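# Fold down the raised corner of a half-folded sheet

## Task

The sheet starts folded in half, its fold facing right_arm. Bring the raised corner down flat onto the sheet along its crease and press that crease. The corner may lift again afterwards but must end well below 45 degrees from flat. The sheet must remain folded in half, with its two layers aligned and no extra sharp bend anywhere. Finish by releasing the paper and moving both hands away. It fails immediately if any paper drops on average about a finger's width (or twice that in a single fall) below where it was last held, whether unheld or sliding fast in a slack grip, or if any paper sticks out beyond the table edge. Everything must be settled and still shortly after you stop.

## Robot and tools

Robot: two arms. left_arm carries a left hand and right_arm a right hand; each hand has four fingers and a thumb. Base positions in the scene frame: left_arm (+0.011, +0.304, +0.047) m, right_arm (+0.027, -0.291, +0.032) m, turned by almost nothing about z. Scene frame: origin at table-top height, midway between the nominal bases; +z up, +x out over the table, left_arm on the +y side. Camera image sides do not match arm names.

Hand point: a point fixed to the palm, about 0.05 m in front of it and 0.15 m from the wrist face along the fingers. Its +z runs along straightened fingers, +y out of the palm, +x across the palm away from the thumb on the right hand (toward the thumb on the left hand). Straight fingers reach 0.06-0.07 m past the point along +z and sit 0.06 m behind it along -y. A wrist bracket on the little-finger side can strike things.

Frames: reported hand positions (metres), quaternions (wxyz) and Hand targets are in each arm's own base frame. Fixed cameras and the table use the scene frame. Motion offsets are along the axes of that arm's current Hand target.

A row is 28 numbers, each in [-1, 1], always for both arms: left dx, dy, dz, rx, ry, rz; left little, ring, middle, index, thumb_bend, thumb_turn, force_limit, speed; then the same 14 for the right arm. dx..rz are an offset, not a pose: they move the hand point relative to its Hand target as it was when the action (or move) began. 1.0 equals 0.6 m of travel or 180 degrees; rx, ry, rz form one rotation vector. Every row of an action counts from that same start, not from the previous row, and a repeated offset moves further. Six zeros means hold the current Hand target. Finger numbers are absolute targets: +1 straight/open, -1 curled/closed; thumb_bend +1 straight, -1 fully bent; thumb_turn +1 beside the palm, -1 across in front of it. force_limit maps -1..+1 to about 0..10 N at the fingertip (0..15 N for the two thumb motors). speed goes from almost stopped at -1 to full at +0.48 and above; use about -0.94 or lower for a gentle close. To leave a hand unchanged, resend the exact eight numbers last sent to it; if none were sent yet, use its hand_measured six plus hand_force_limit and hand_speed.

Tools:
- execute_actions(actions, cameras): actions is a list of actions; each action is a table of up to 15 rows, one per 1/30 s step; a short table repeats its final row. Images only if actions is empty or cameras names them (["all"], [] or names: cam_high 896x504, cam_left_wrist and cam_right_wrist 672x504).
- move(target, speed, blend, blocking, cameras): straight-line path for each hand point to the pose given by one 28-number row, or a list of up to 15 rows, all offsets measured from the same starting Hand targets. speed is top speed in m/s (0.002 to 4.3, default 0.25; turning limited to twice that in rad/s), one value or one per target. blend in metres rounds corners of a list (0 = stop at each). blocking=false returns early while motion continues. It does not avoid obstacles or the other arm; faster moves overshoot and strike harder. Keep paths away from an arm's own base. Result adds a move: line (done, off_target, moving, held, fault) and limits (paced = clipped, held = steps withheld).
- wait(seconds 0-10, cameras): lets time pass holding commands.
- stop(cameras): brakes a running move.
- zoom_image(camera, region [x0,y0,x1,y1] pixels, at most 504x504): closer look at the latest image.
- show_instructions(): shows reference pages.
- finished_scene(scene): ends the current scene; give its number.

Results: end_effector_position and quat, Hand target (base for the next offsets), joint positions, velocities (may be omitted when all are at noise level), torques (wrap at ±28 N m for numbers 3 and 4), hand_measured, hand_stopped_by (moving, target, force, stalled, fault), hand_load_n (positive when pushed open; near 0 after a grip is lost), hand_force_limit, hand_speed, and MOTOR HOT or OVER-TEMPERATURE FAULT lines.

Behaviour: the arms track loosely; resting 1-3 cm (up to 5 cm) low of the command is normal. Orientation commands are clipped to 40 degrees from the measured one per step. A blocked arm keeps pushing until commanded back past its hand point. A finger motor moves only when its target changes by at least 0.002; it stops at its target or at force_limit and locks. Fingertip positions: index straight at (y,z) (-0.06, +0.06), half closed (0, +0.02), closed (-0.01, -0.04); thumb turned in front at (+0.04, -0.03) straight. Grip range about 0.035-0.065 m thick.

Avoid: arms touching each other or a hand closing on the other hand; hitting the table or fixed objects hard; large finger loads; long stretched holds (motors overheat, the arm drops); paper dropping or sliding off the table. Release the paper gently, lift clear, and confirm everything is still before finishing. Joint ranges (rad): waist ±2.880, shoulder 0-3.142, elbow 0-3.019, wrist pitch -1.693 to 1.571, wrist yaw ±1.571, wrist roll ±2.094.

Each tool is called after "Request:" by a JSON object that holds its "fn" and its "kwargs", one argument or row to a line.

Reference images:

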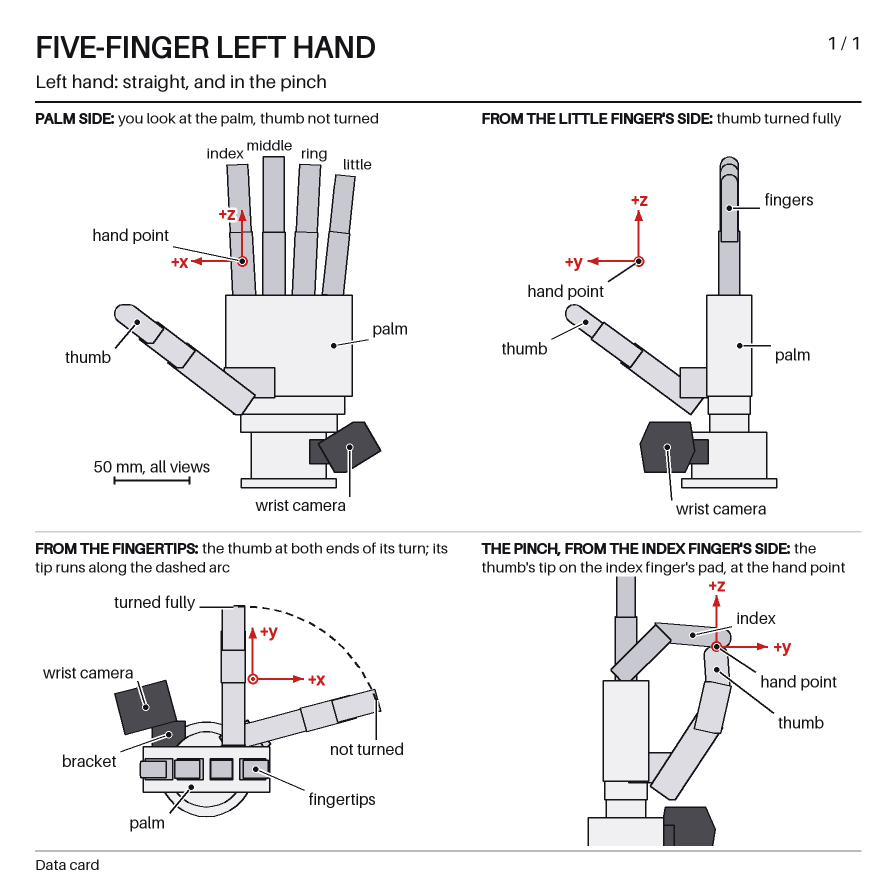

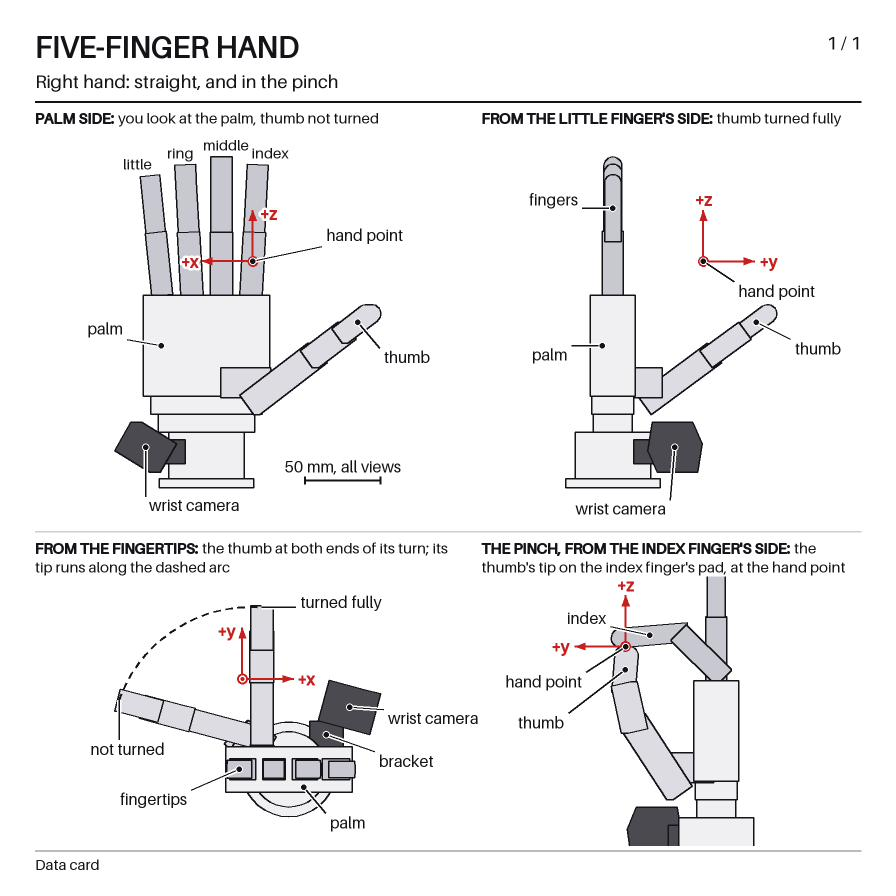

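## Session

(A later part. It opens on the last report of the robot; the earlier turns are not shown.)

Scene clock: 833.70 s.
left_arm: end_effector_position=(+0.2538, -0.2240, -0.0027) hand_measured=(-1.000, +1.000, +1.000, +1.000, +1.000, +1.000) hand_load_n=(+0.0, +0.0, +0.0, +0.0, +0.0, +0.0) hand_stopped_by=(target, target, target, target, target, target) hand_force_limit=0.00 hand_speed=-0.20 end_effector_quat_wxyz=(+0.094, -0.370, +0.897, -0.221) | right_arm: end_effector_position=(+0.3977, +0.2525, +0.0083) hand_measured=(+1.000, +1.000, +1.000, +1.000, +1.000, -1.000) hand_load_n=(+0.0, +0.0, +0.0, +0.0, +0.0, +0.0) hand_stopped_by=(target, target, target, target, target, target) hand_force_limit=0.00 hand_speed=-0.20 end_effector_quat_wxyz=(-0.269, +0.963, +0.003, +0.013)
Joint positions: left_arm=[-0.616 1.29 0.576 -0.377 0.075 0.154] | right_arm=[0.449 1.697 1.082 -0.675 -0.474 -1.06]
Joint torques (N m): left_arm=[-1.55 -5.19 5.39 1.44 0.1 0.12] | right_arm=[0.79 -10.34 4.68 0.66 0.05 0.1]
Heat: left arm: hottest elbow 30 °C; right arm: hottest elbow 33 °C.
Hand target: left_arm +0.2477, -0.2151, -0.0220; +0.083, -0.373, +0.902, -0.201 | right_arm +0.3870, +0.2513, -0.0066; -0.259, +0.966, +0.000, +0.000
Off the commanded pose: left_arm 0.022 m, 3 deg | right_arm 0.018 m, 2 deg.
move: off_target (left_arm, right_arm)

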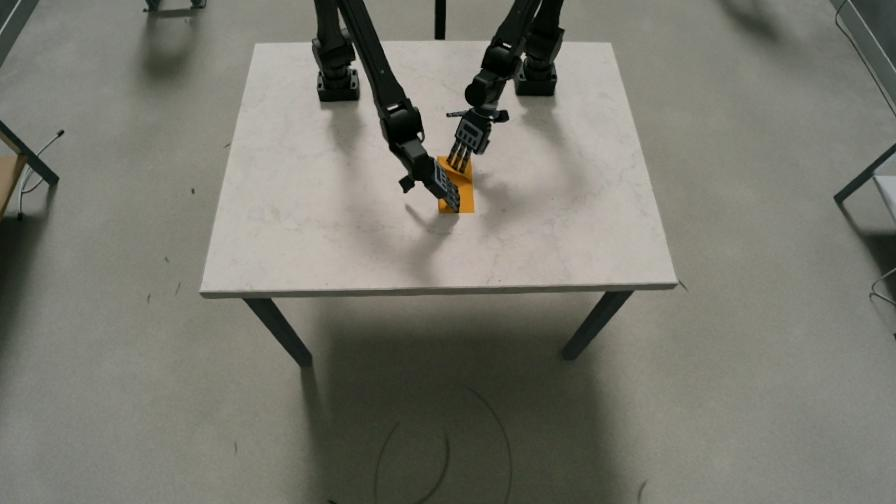

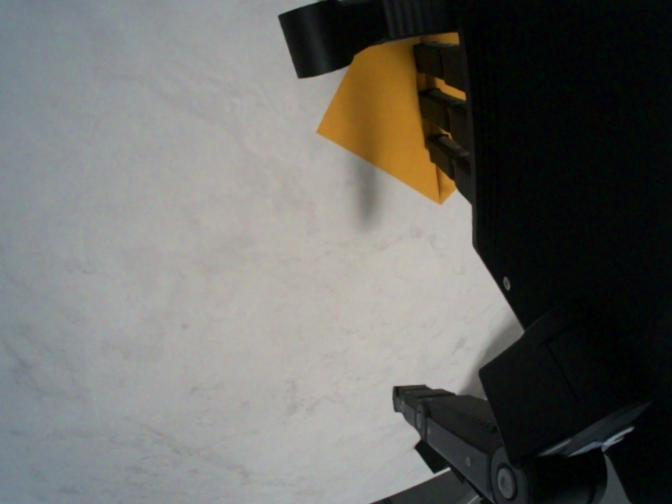

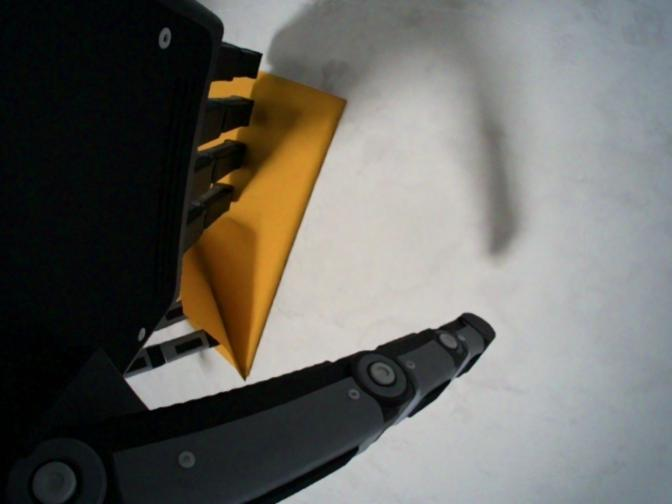

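Request:
{"fn": "move", "kwargs": {
  "target": [
    [0,-0.0383,-0.098,0,0,0,-1,1,1,1,1,1,0,-0.2,0,0,0,0,0,0,1,1,1,1,1,-1,0,-0.2],
    [0,-0.1007,-0.0542,0,0,0,-1,1,1,1,1,1,0,-0.2,0,0,0,0,0,0,1,1,1,1,1,-1,0,-0.2],
    [0,-0.1268,0.0077,0,0,0,-1,1,1,1,1,1,0,-0.2,0,0,0,0,0,0,1,1,1,1,1,-1,0,-0.2],
    [0,-0.0867,-0.024,0,0,0,-1,1,1,1,1,1,0,-0.2,0,0,0,0,0,0,1,1,1,1,1,-1,0,-0.2],
    [0,-0.0565,-0.0307,0,0,0,-1,1,1,1,1,1,0,-0.2,0,0,0,0,0,0,1,1,1,1,1,-1,0,-0.2]
  ],
  "speed": 0.08,
  "blend": [0.01,0.01,0.004,0.004,0],
  "cameras": ["all"]
}}

Request:
{"fn": "zoom_image", "kwargs": {
  "camera": "cam_high",
  "region": [410, 130, 510, 230]
}}

Request:
{"fn": "zoom_image", "kwargs": {
  "camera": "cam_right_wrist",
  "region": [120, 40, 420, 400]
}}

Request:
{"fn": "zoom_image", "kwargs": {
  "camera": "cam_left_wrist",
  "region": [272, 0, 522, 250]
}}

Scene clock: 891.80 s.
left_arm: end_effector_position=(+0.2611, -0.2327, +0.0057) hand_measured=(-1.000, +1.000, +1.000, +1.000, +1.000, +1.000) hand_load_n=(+0.0, +0.0, +0.0, +0.0, -0.5, +0.0) hand_stopped_by=(target, target, target, target, target, target) hand_force_limit=0.00 hand_speed=-0.20 end_effector_quat_wxyz=(+0.078, -0.373, +0.904, -0.193) | right_arm: end_effector_position=(+0.3977, +0.2525, +0.0083) hand_measured=(+1.000, +1.000, +1.000, +1.000, +1.000, -1.000) hand_load_n=(+0.0, +0.0, +0.0, -0.5, +0.0, +0.0) hand_stopped_by=(target, target, target, target, target, target) hand_force_limit=0.00 hand_speed=-0.20 end_effector_quat_wxyz=(-0.269, +0.963, +0.003, +0.013)
Joint positions: left_arm=[-0.627 1.341 0.663 -0.478 0.068 0.146] | right_arm=[0.449 1.697 1.082 -0.675 -0.474 -1.06]
Joint torques (N m): left_arm=[-1.67 -11.28 6.3 1.26 0.17 0.09] | right_arm=[0.62 -10.29 4.71 0.61 0.05 0.1]
Heat: left arm: hottest elbow 30 °C; right arm: hottest elbow 33 °C.
Hand target: left_arm +0.2636, -0.2313, +0.0089; +0.083, -0.373, +0.902, -0.200 | right_arm +0.3870, +0.2513, -0.0066; -0.259, +0.966, +0.000, +0.000
Off the commanded pose: left_arm 0.005 m, 1 deg | right_arm 0.018 m, 2 deg.
move: off_target (right_arm)

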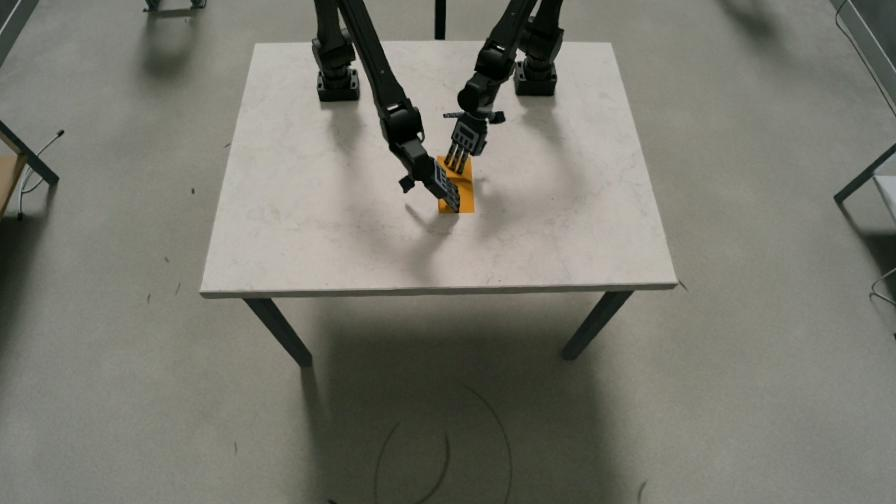

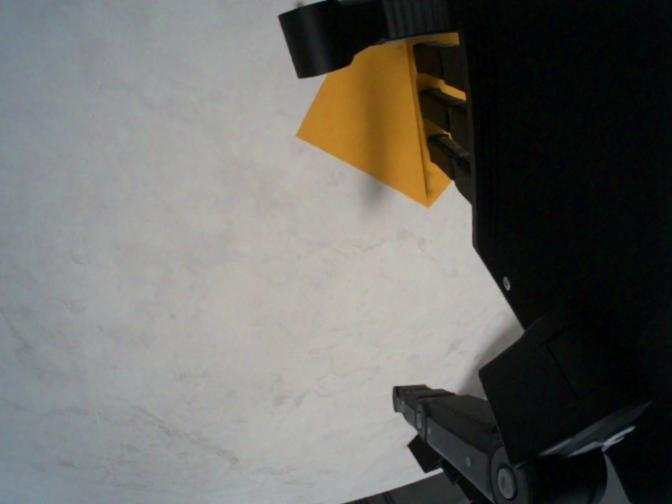

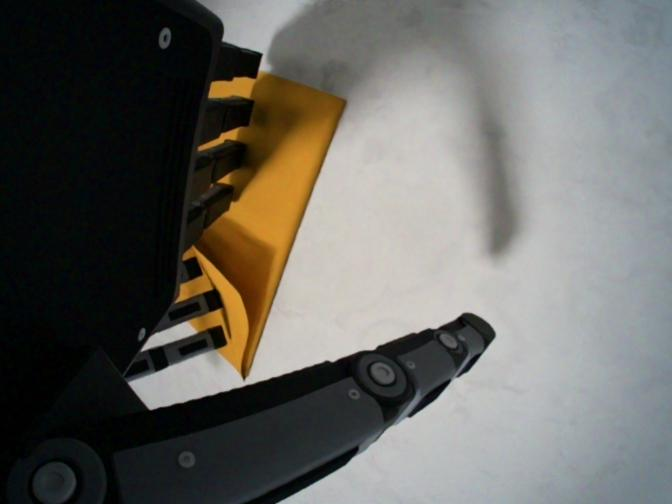

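Scaled by 5.040 from the camera's 896x504 image, which has a finer 1280x720 frame.

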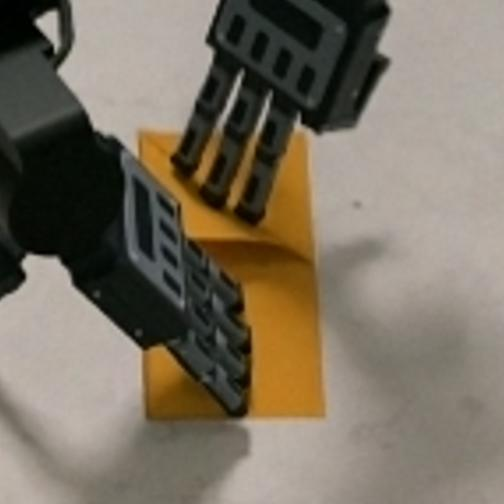

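Scaled by 1.400 from the camera's 672x504 image, which has a finer 960x720 frame.

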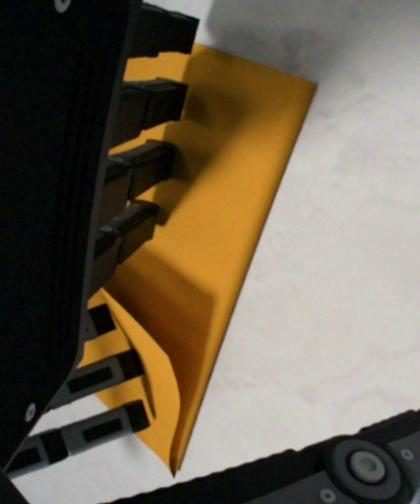

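Scaled by 2.016 from the camera's 672x504 image, which has a finer 960x720 frame.

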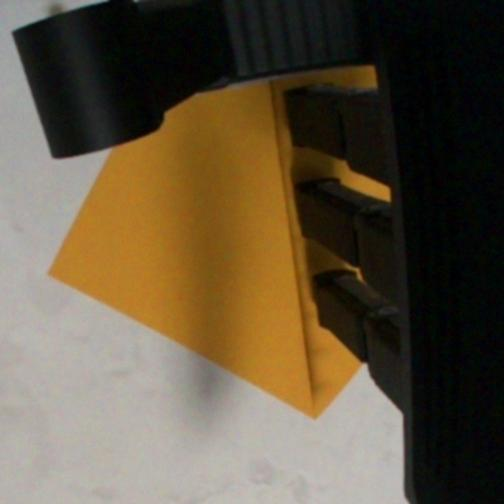

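Request:
{"fn": "move", "kwargs": {
  "target": [0,0.0435,0.0458,0,0,0,-1,1,1,1,1,1,0,-0.2,0,0,0,0,0,0,1,1,1,1,1,-1,0,-0.2],
  "speed": 0.06,
  "cameras": ["all"]
}}

Request:
{"fn": "zoom_image", "kwargs": {
  "camera": "cam_high",
  "region": [410, 130, 510, 230]
}}

Request:
{"fn": "zoom_image", "kwargs": {
  "camera": "cam_right_wrist",
  "region": [120, 40, 420, 400]
}}

Scene clock: 917.20 s.
left_arm: end_effector_position=(+0.2643, -0.2358, -0.0042) hand_measured=(-1.000, +1.000, +1.000, +1.000, +1.000, +1.000) hand_load_n=(+0.5, -0.5, +0.0, +0.0, +0.0, +0.0) hand_stopped_by=(target, target, target, target, target, target) hand_force_limit=0.00 hand_speed=-0.20 end_effector_quat_wxyz=(+0.094, -0.369, +0.897, -0.225) | right_arm: end_effector_position=(+0.3979, +0.2525, +0.0083) hand_measured=(+1.000, +1.000, +1.000, +1.000, +1.000, -1.000) hand_load_n=(+0.0, +0.0, +0.5, +0.0, +0.0, +0.0) hand_stopped_by=(target, target, target, target, target, target) hand_force_limit=0.00 hand_speed=-0.20 end_effector_quat_wxyz=(-0.269, +0.963, +0.003, +0.014)
Joint positions: left_arm=[-0.624 1.333 0.607 -0.357 0.077 0.147] | right_arm=[0.449 1.697 1.082 -0.675 -0.474 -1.06]
Joint torques (N m): left_arm=[-1.49 -6.24 4.63 1.43 -0.04 0.13] | right_arm=[0.67 -10.34 4.72 0.61 0.04 0.11]
Heat: left arm: hottest elbow 30 °C; right arm: hottest elbow 33 °C.
Hand target: left_arm +0.2553, -0.2227, -0.0270; +0.083, -0.373, +0.902, -0.200 | right_arm +0.3870, +0.2513, -0.0066; -0.259, +0.966, +0.000, +0.000
Off the commanded pose: left_arm 0.028 m, 3 deg | right_arm 0.019 m, 2 deg.
move: off_target (left_arm, right_arm)

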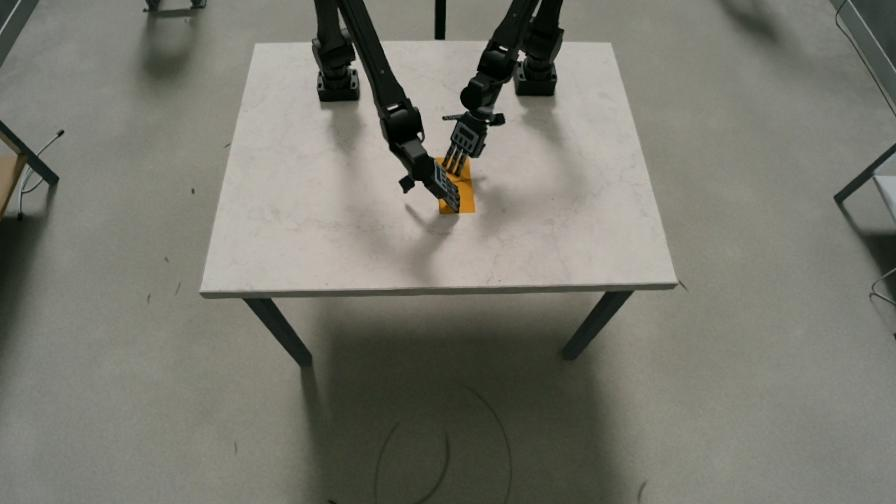

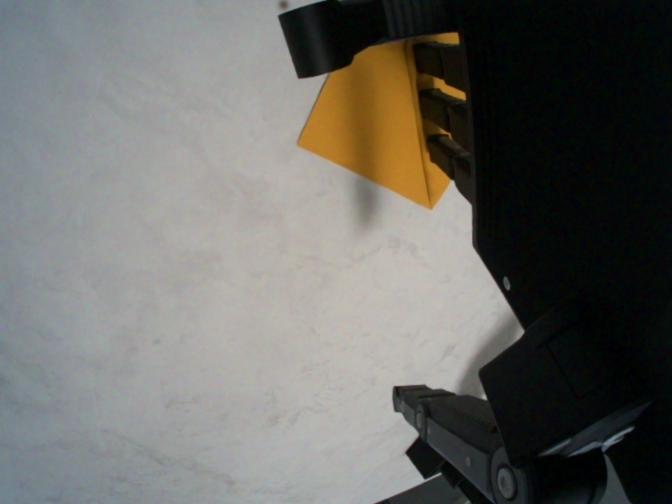

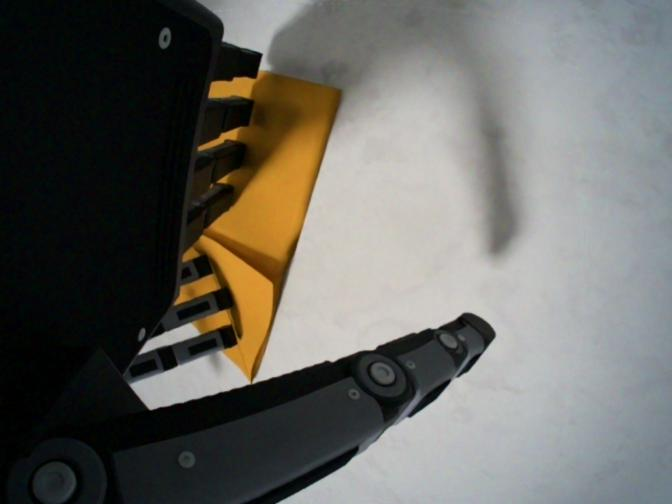

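Scaled by 5.040 from the camera's 896x504 image, which has a finer 1280x720 frame.

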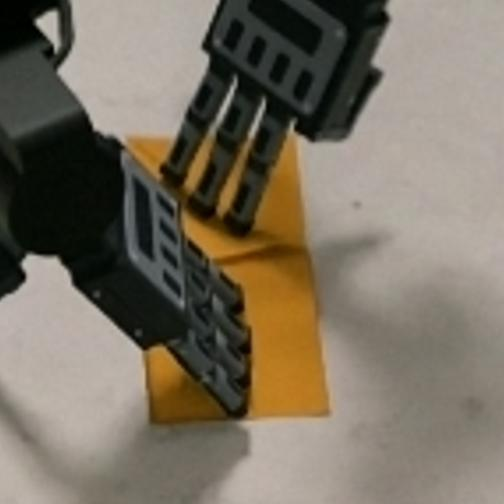

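Scaled by 1.400 from the camera's 672x504 image, which has a finer 960x720 frame.

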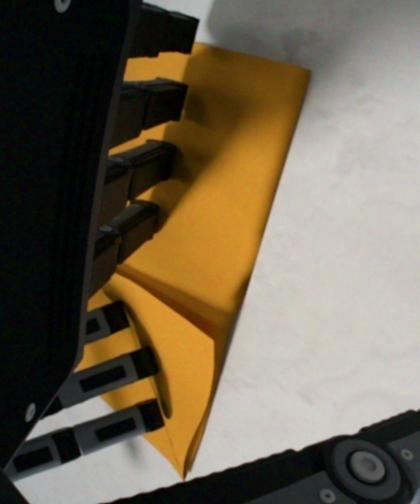

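Request:
{"fn": "move", "kwargs": {
  "target": [
    [0,-0.0403,-0.0548,0,0,0,-1,1,1,1,1,1,0,-0.2,0,0,0,0,0,0,1,1,1,1,1,-1,0,-0.2],
    [0.0583,-0.0403,-0.0548,0,0,0,-1,1,1,1,1,1,0,-0.2,0,0,0,0,0,0,1,1,1,1,1,-1,0,-0.2],
    [0.0583,0.006,-0.0028,0,0,0,-1,1,1,1,1,1,0,-0.2,0,0,0,0,0,0,1,1,1,1,1,-1,0,-0.2]
  ],
  "speed": 0.06,
  "blend": [0.004,0.004,0],
  "cameras": ["all"]
}}

Request:
{"fn": "zoom_image", "kwargs": {
  "camera": "cam_high",
  "region": [410, 130, 510, 230]
}}

Request:
{"fn": "zoom_image", "kwargs": {
  "camera": "cam_right_wrist",
  "region": [120, 40, 420, 400]
}}

Scene clock: 932.13 s.
left_arm: end_effector_position=(+0.2412, -0.2515, -0.0041) hand_measured=(-1.000, +1.000, +1.000, +1.000, +1.000, +1.000) hand_load_n=(+0.0, +0.0, +0.0, +0.0, +0.0, +0.0) hand_stopped_by=(target, target, target, target, target, target) hand_force_limit=0.00 hand_speed=-0.20 end_effector_quat_wxyz=(+0.097, -0.370, +0.896, -0.226) | right_arm: end_effector_position=(+0.3980, +0.2525, +0.0083) hand_measured=(+1.000, +1.000, +1.000, +1.000, +1.000, -1.000) hand_load_n=(+0.0, +0.0, +0.0, +0.0, +0.0, +0.0) hand_stopped_by=(target, target, target, target, target, target) hand_force_limit=0.00 hand_speed=-0.20 end_effector_quat_wxyz=(-0.269, +0.963, +0.003, +0.014)
Joint positions: left_arm=[-0.712 1.306 0.582 -0.35 0.03 0.068] | right_arm=[0.449 1.697 1.082 -0.675 -0.474 -1.06]
Joint torques (N m): left_arm=[-3.08 -5.36 4.9 1.32 -0.05 -0.08] | right_arm=[0.79 -10.4 4.72 0.62 0.04 0.1]
Heat: left arm: hottest elbow 30 °C; right arm: hottest elbow 33 °C.
Hand target: left_arm +0.2278, -0.2446, -0.0270; +0.083, -0.373, +0.902, -0.200 | right_arm +0.3870, +0.2513, -0.0066; -0.259, +0.966, +0.000, +0.000
Off the commanded pose: left_arm 0.027 m, 3 deg | right_arm 0.019 m, 2 deg.
move: off_target (left_arm, right_arm)

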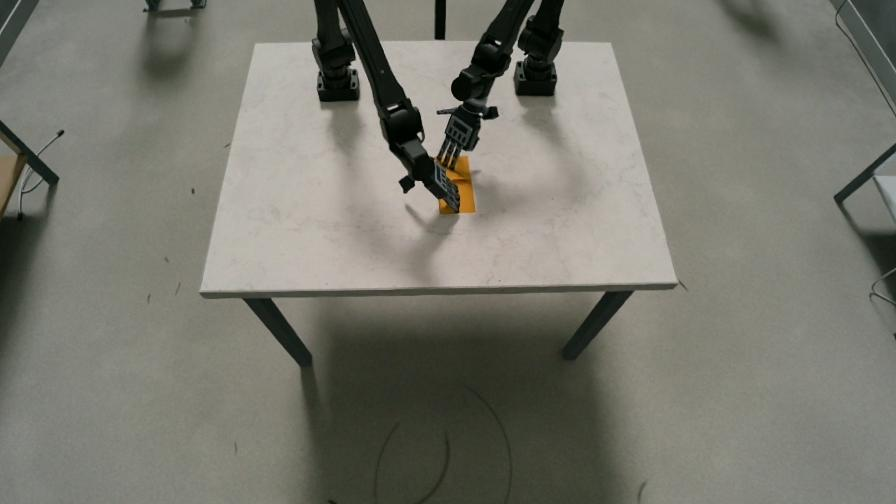

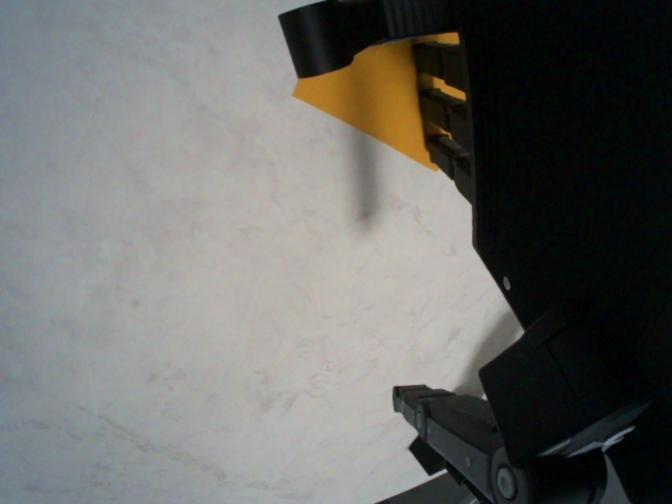

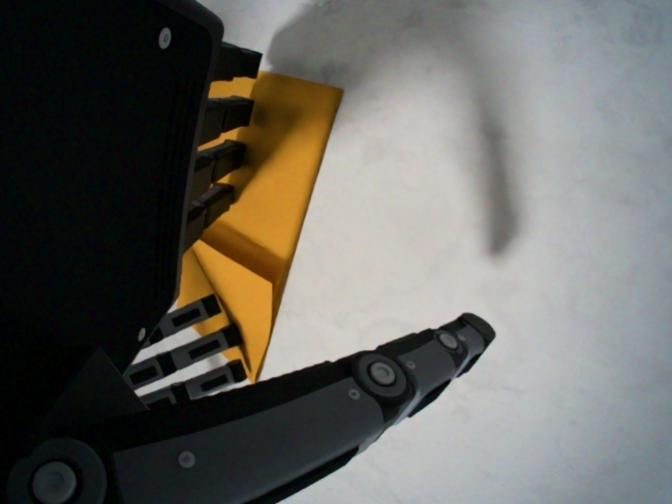

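Scaled by 5.040 from the camera's 896x504 image, which has a finer 1280x720 frame.

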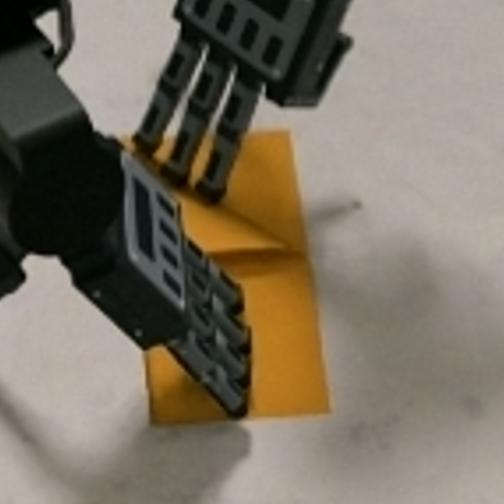

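Scaled by 1.400 from the camera's 672x504 image, which has a finer 960x720 frame.

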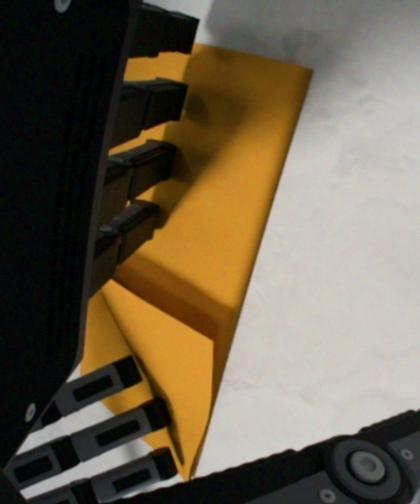

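Request:
{"fn": "move", "kwargs": {
  "target": [
    [0,-0.0463,-0.052,0,0,0,-1,1,1,1,1,1,0,-0.2,0,0,0,0,0,0,1,1,1,1,1,-1,0,-0.2],
    [-0.1083,-0.0463,-0.052,0,0,0,-1,1,1,1,1,1,0,-0.2,0,0,0,0,0,0,1,1,1,1,1,-1,0,-0.2],
    [-0.1083,0.004,0.002,0,0,0,-1,1,1,1,1,1,0,-0.2,0,0,0,0,0,0,1,1,1,1,1,-1,0,-0.2]
  ],
  "speed": 0.06,
  "blend": [0.004,0.004,0],
  "cameras": ["all"]
}}

Request:
{"fn": "zoom_image", "kwargs": {
  "camera": "cam_high",
  "region": [410, 130, 510, 230]
}}

Request:
{"fn": "zoom_image", "kwargs": {
  "camera": "cam_right_wrist",
  "region": [120, 40, 420, 400]
}}

Scene clock: 951.90 s.
left_arm: end_effector_position=(+0.2816, -0.2084, -0.0044) hand_measured=(-1.000, +1.000, +1.000, +1.000, +1.000, +1.000) hand_load_n=(+0.0, +0.0, +0.0, +0.0, +0.0, +0.0) hand_stopped_by=(target, target, target, target, target, target) hand_force_limit=0.00 hand_speed=-0.20 end_effector_quat_wxyz=(+0.097, -0.369, +0.896, -0.226) | right_arm: end_effector_position=(+0.3981, +0.2525, +0.0083) hand_measured=(+1.000, +1.000, +1.000, +1.000, +1.000, -1.000) hand_load_n=(+0.0, +0.0, +0.5, +0.0, +0.0, +0.0) hand_stopped_by=(target, target, target, target, target, target) hand_force_limit=0.00 hand_speed=-0.20 end_effector_quat_wxyz=(-0.269, +0.963, +0.003, +0.014)
Joint positions: left_arm=[-0.525 1.33 0.603 -0.36 0.118 0.236] | right_arm=[0.449 1.697 1.082 -0.674 -0.473 -1.06]
Joint torques (N m): left_arm=[-1.55 -5.13 5.03 1.43 -0.03 0.15] | right_arm=[0.79 -10.05 4.74 0.65 0.03 0.11]
Heat: left arm: hottest elbow 30 °C; right arm: hottest elbow 33 °C.
Hand target: left_arm +0.2724, -0.1975, -0.0292; +0.083, -0.373, +0.902, -0.200 | right_arm +0.3871, +0.2513, -0.0067; -0.259, +0.966, +0.000, +0.000
Off the commanded pose: left_arm 0.028 m, 3 deg | right_arm 0.019 m, 2 deg.
move: off_target (left_arm, right_arm)

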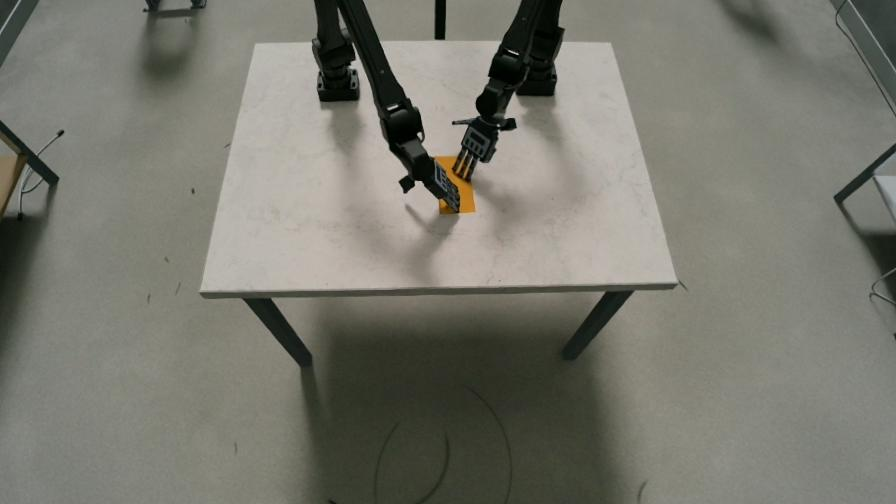

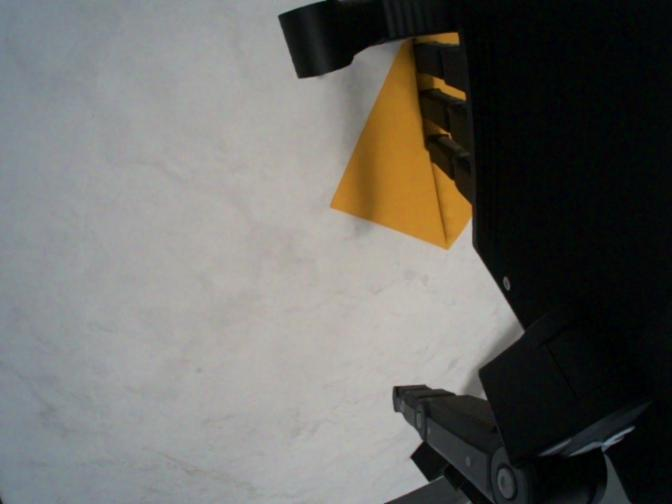

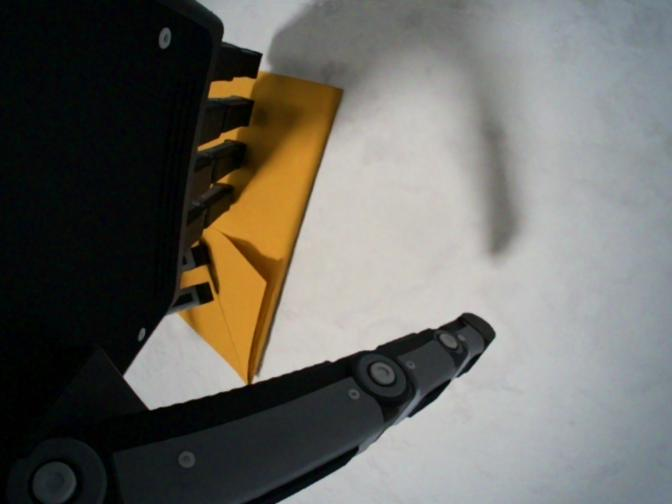

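Scaled by 5.040 from the camera's 896x504 image, which has a finer 1280x720 frame.

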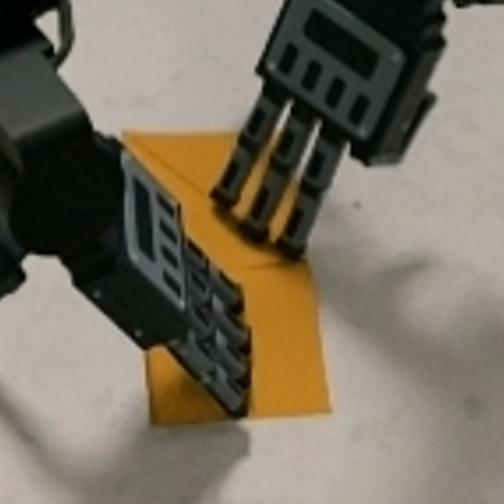

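Scaled by 1.400 from the camera's 672x504 image, which has a finer 960x720 frame.

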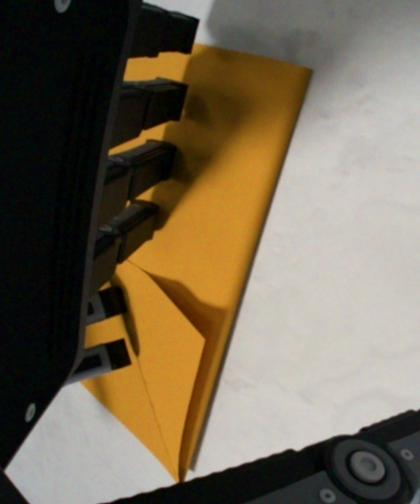

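Request:
{"fn": "move", "kwargs": {
  "target": [
    [0,-0.0317,-0.068,0,0,0,-1,1,1,1,1,1,0,-0.2,0,0,0,0,0,0,1,1,1,1,1,-1,0,-0.2],
    [0,0.0112,-0.1338,0,0,0,-1,1,1,1,1,1,0,-0.2,0,0,0,0,0,0,1,1,1,1,1,-1,0,-0.2]
  ],
  "speed": 0.08,
  "blend": [0.01,0],
  "cameras": ["all"]
}}

Request:
{"fn": "zoom_image", "kwargs": {
  "camera": "cam_high",
  "region": [410, 130, 510, 230]
}}

Request:
{"fn": "zoom_image", "kwargs": {
  "camera": "cam_right_wrist",
  "region": [120, 40, 420, 400]
}}

Request:
{"fn": "zoom_image", "kwargs": {
  "camera": "cam_left_wrist",
  "region": [272, 0, 522, 250]
}}

Scene clock: 970.07 s.
left_arm: end_effector_position=(+0.2454, -0.1742, +0.0395) hand_measured=(-1.000, +1.000, +1.000, +1.000, +1.000, +1.000) hand_load_n=(+0.0, +0.0, +0.0, +0.0, +0.0, -0.5) hand_stopped_by=(target, target, target, target, target, target) hand_force_limit=0.00 hand_speed=-0.20 end_effector_quat_wxyz=(+0.082, -0.373, +0.902, -0.201) | right_arm: end_effector_position=(+0.3981, +0.2525, +0.0083) hand_measured=(+1.000, +1.000, +1.000, +1.000, +1.000, -1.000) hand_load_n=(-0.5, -0.5, +0.0, +0.0, +0.0, +0.0) hand_stopped_by=(target, target, target, target, target, target) hand_force_limit=0.00 hand_speed=-0.20 end_effector_quat_wxyz=(-0.269, +0.963, +0.003, +0.014)
Joint positions: left_arm=[-0.489 1.13 0.598 -0.619 0.126 0.271] | right_arm=[0.449 1.697 1.082 -0.674 -0.473 -1.06]
Joint torques (N m): left_arm=[-1.44 -8.35 6.99 0.64 0.2 0.14] | right_arm=[0.73 -10.29 4.71 0.66 0.04 0.11]
Heat: left arm: hottest elbow 30 °C; right arm: hottest elbow 33 °C.
Hand target: left_arm +0.2443, -0.1692, +0.0408; +0.083, -0.373, +0.902, -0.201 | right_arm +0.3871, +0.2513, -0.0067; -0.259, +0.966, +0.000, +0.000
Off the commanded pose: left_arm 0.005 m, 0 deg | right_arm 0.019 m, 2 deg.
move: off_target (right_arm)

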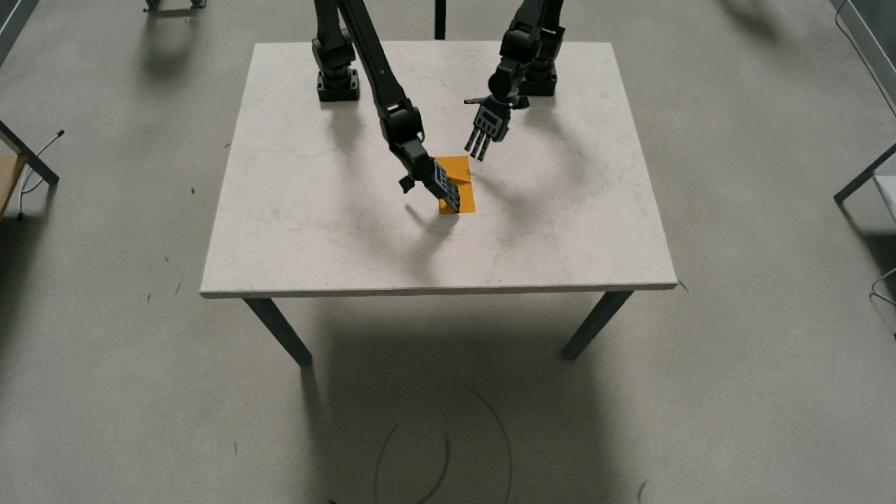

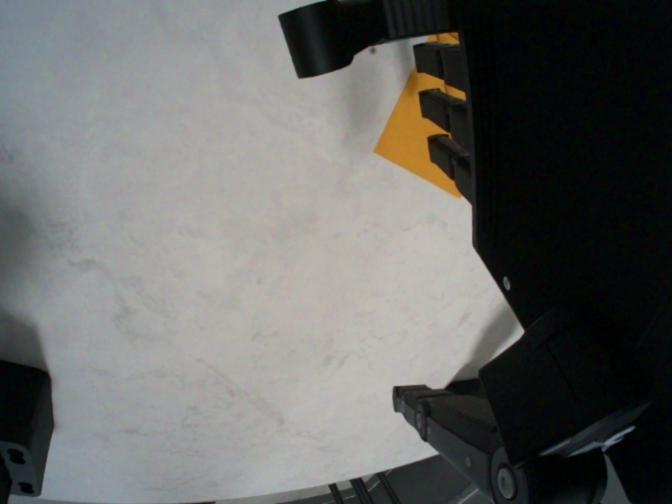

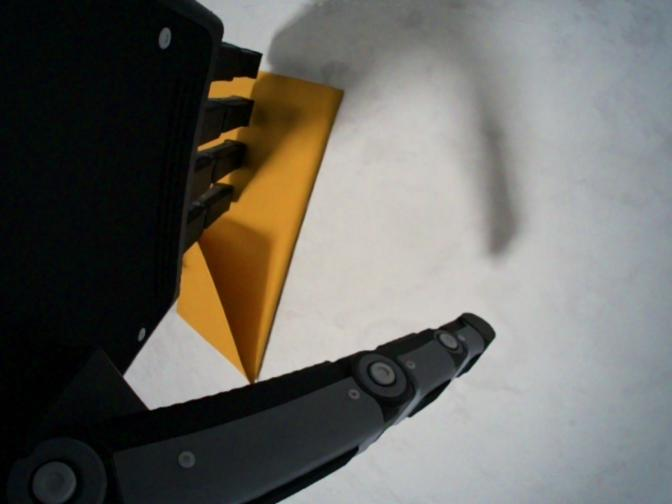

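Scaled by 5.040 from the camera's 896x504 image, which has a finer 1280x720 frame.

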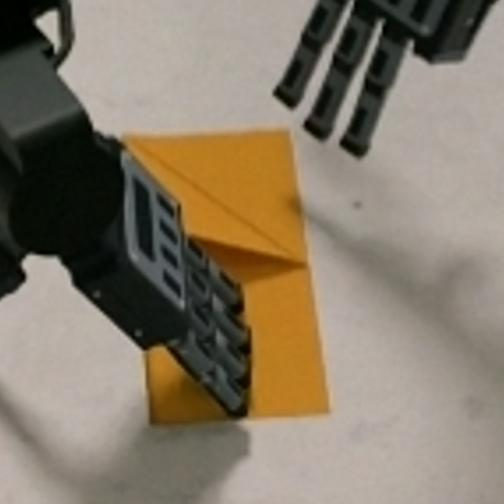

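Scaled by 1.400 from the camera's 672x504 image, which has a finer 960x720 frame.

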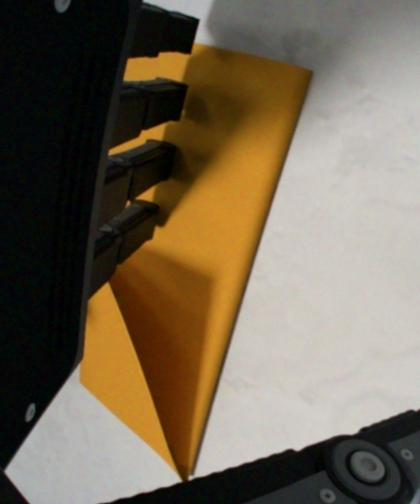

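Scaled by 2.016 from the camera's 672x504 image, which has a finer 960x720 frame.

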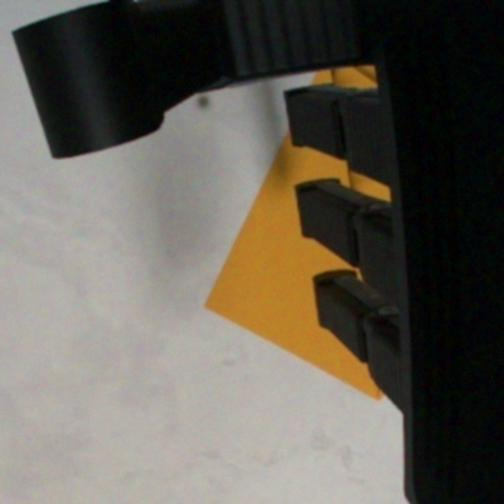

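Request:
{"fn": "move", "kwargs": {
  "target": [
    [0.1462,-0.1112,0.079,0,-0.0098,-0.0211,-1,1,1,1,1,1,0,-0.2,0,0,0,0,0,0,1,1,1,1,1,-1,0,-0.2],
    [0.1505,-0.0162,0.1452,0,-0.0098,-0.0211,-1,1,1,1,1,1,0,-0.2,0,0,0,0,0,0,1,1,1,1,1,-1,0,-0.2],
    [0.1483,-0.0748,0.086,0,-0.0098,-0.0211,-1,1,1,1,1,1,0,-0.2,0,0,0,0,0,0,1,1,1,1,1,-1,0,-0.2],
    [0.1152,-0.0727,0.085,0,-0.0098,-0.0211,-1,1,1,1,1,1,0,-0.2,0,0,0,0,0,0,1,1,1,1,1,-1,0,-0.2],
    [0.1172,-0.014,0.144,0,-0.0098,-0.0211,-1,1,1,1,1,1,0,-0.2,0,0,0,0,0,0,1,1,1,1,1,-1,0,-0.2],
    [0.1152,-0.0727,0.085,0,-0.0098,-0.0211,-1,1,1,1,1,1,0,-0.2,0,0,0,0,0,0,1,1,1,1,1,-1,0,-0.2],
    [0.082,-0.0703,0.0838,0,-0.0098,-0.0211,-1,1,1,1,1,1,0,-0.2,0,0,0,0,0,0,1,1,1,1,1,-1,0,-0.2],
    [0.084,-0.0117,0.143,0,-0.0098,-0.0211,-1,1,1,1,1,1,0,-0.2,0,0,0,0,0,0,1,1,1,1,1,-1,0,-0.2]
  ],
  "speed": 0.1,
  "blend": [0.01,0,0.004,0.004,0,0.004,0.004,0],
  "cameras": ["all"]
}}

Request:
{"fn": "zoom_image", "kwargs": {
  "camera": "cam_high",
  "region": [410, 130, 510, 230]
}}

Request:
{"fn": "zoom_image", "kwargs": {
  "camera": "cam_right_wrist",
  "region": [120, 40, 420, 400]
}}

Request:
{"fn": "zoom_image", "kwargs": {
  "camera": "cam_left_wrist",
  "region": [272, 0, 522, 250]
}}

Scene clock: 1063.40 s.
left_arm: end_effector_position=(+0.2495, -0.2490, -0.0054) hand_measured=(-1.000, +1.000, +1.000, +1.000, +1.000, +1.000) hand_load_n=(+0.0, +0.0, +0.5, -0.5, -0.5, +0.0) hand_stopped_by=(target, target, target, target, target, target) hand_force_limit=0.00 hand_speed=-0.20 end_effector_quat_wxyz=(+0.104, -0.402, +0.880, -0.231) | right_arm: end_effector_position=(+0.3983, +0.2526, +0.0083) hand_measured=(+1.000, +1.000, +1.000, +1.000, +1.000, -1.000) hand_load_n=(+0.0, +0.0, +0.0, +0.0, +0.0, +0.0) hand_stopped_by=(target, target, target, target, target, target) hand_force_limit=0.00 hand_speed=-0.20 end_effector_quat_wxyz=(-0.269, +0.963, +0.003, +0.014)
Joint positions: left_arm=[-0.691 1.309 0.574 -0.325 0.014 0.018] | right_arm=[0.449 1.697 1.082 -0.673 -0.473 -1.06]
Joint torques (N m): left_arm=[-1.55 -4.48 4.72 1.32 0.05 0.14] | right_arm=[0.79 -10.17 4.72 0.59 0.02 0.11]
Heat: left arm: hottest elbow 31 °C; right arm: hottest elbow 32 °C.
Hand target: left_arm +0.2386, -0.2349, -0.0340; +0.090, -0.406, +0.888, -0.197 | right_arm +0.3871, +0.2513, -0.0066; -0.259, +0.966, +0.000, +0.000
Off the commanded pose: left_arm 0.034 m, 4 deg | right_arm 0.019 m, 2 deg.
move: off_target (left_arm, right_arm)

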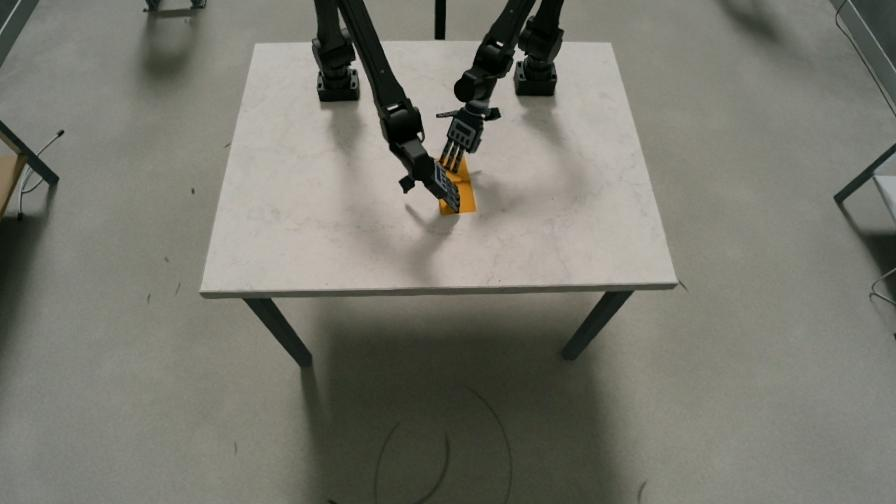

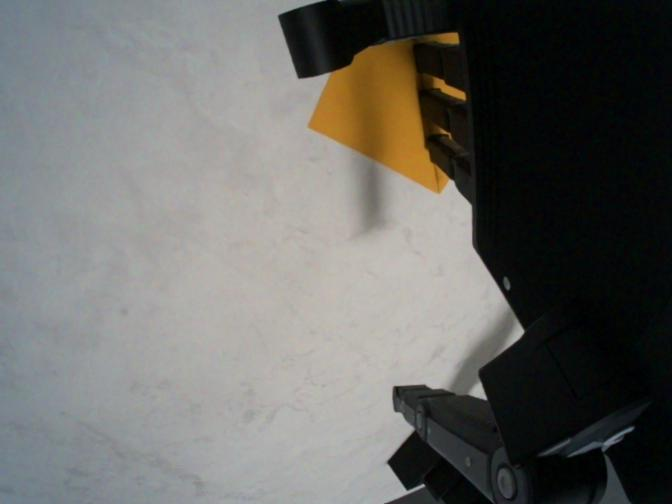

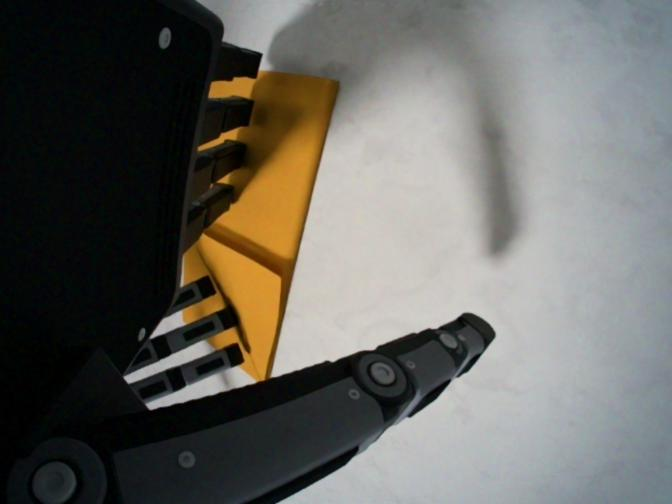

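Scaled by 5.040 from the camera's 896x504 image, which has a finer 1280x720 frame.

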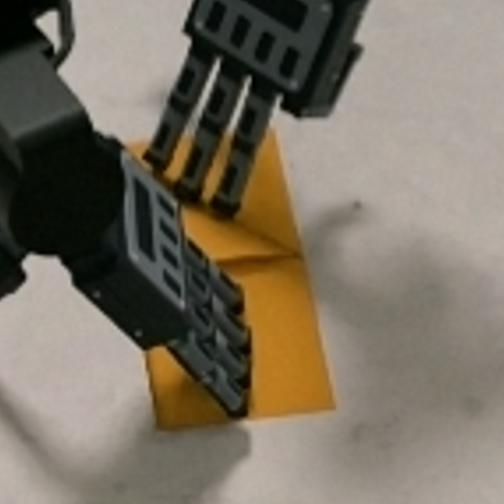

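Scaled by 1.400 from the camera's 672x504 image, which has a finer 960x720 frame.

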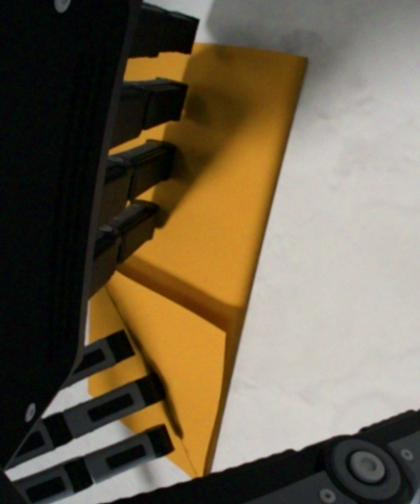

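Scaled by 2.016 from the camera's 672x504 image, which has a finer 960x720 frame.

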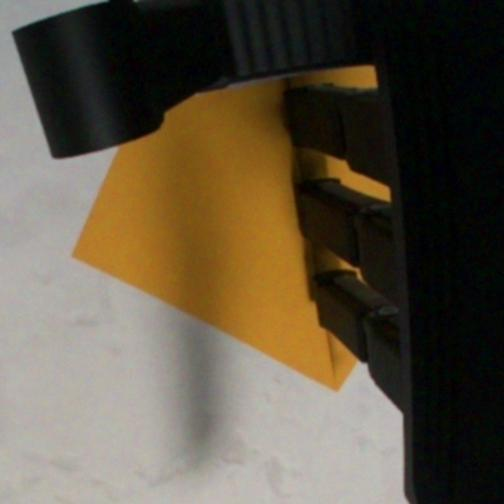

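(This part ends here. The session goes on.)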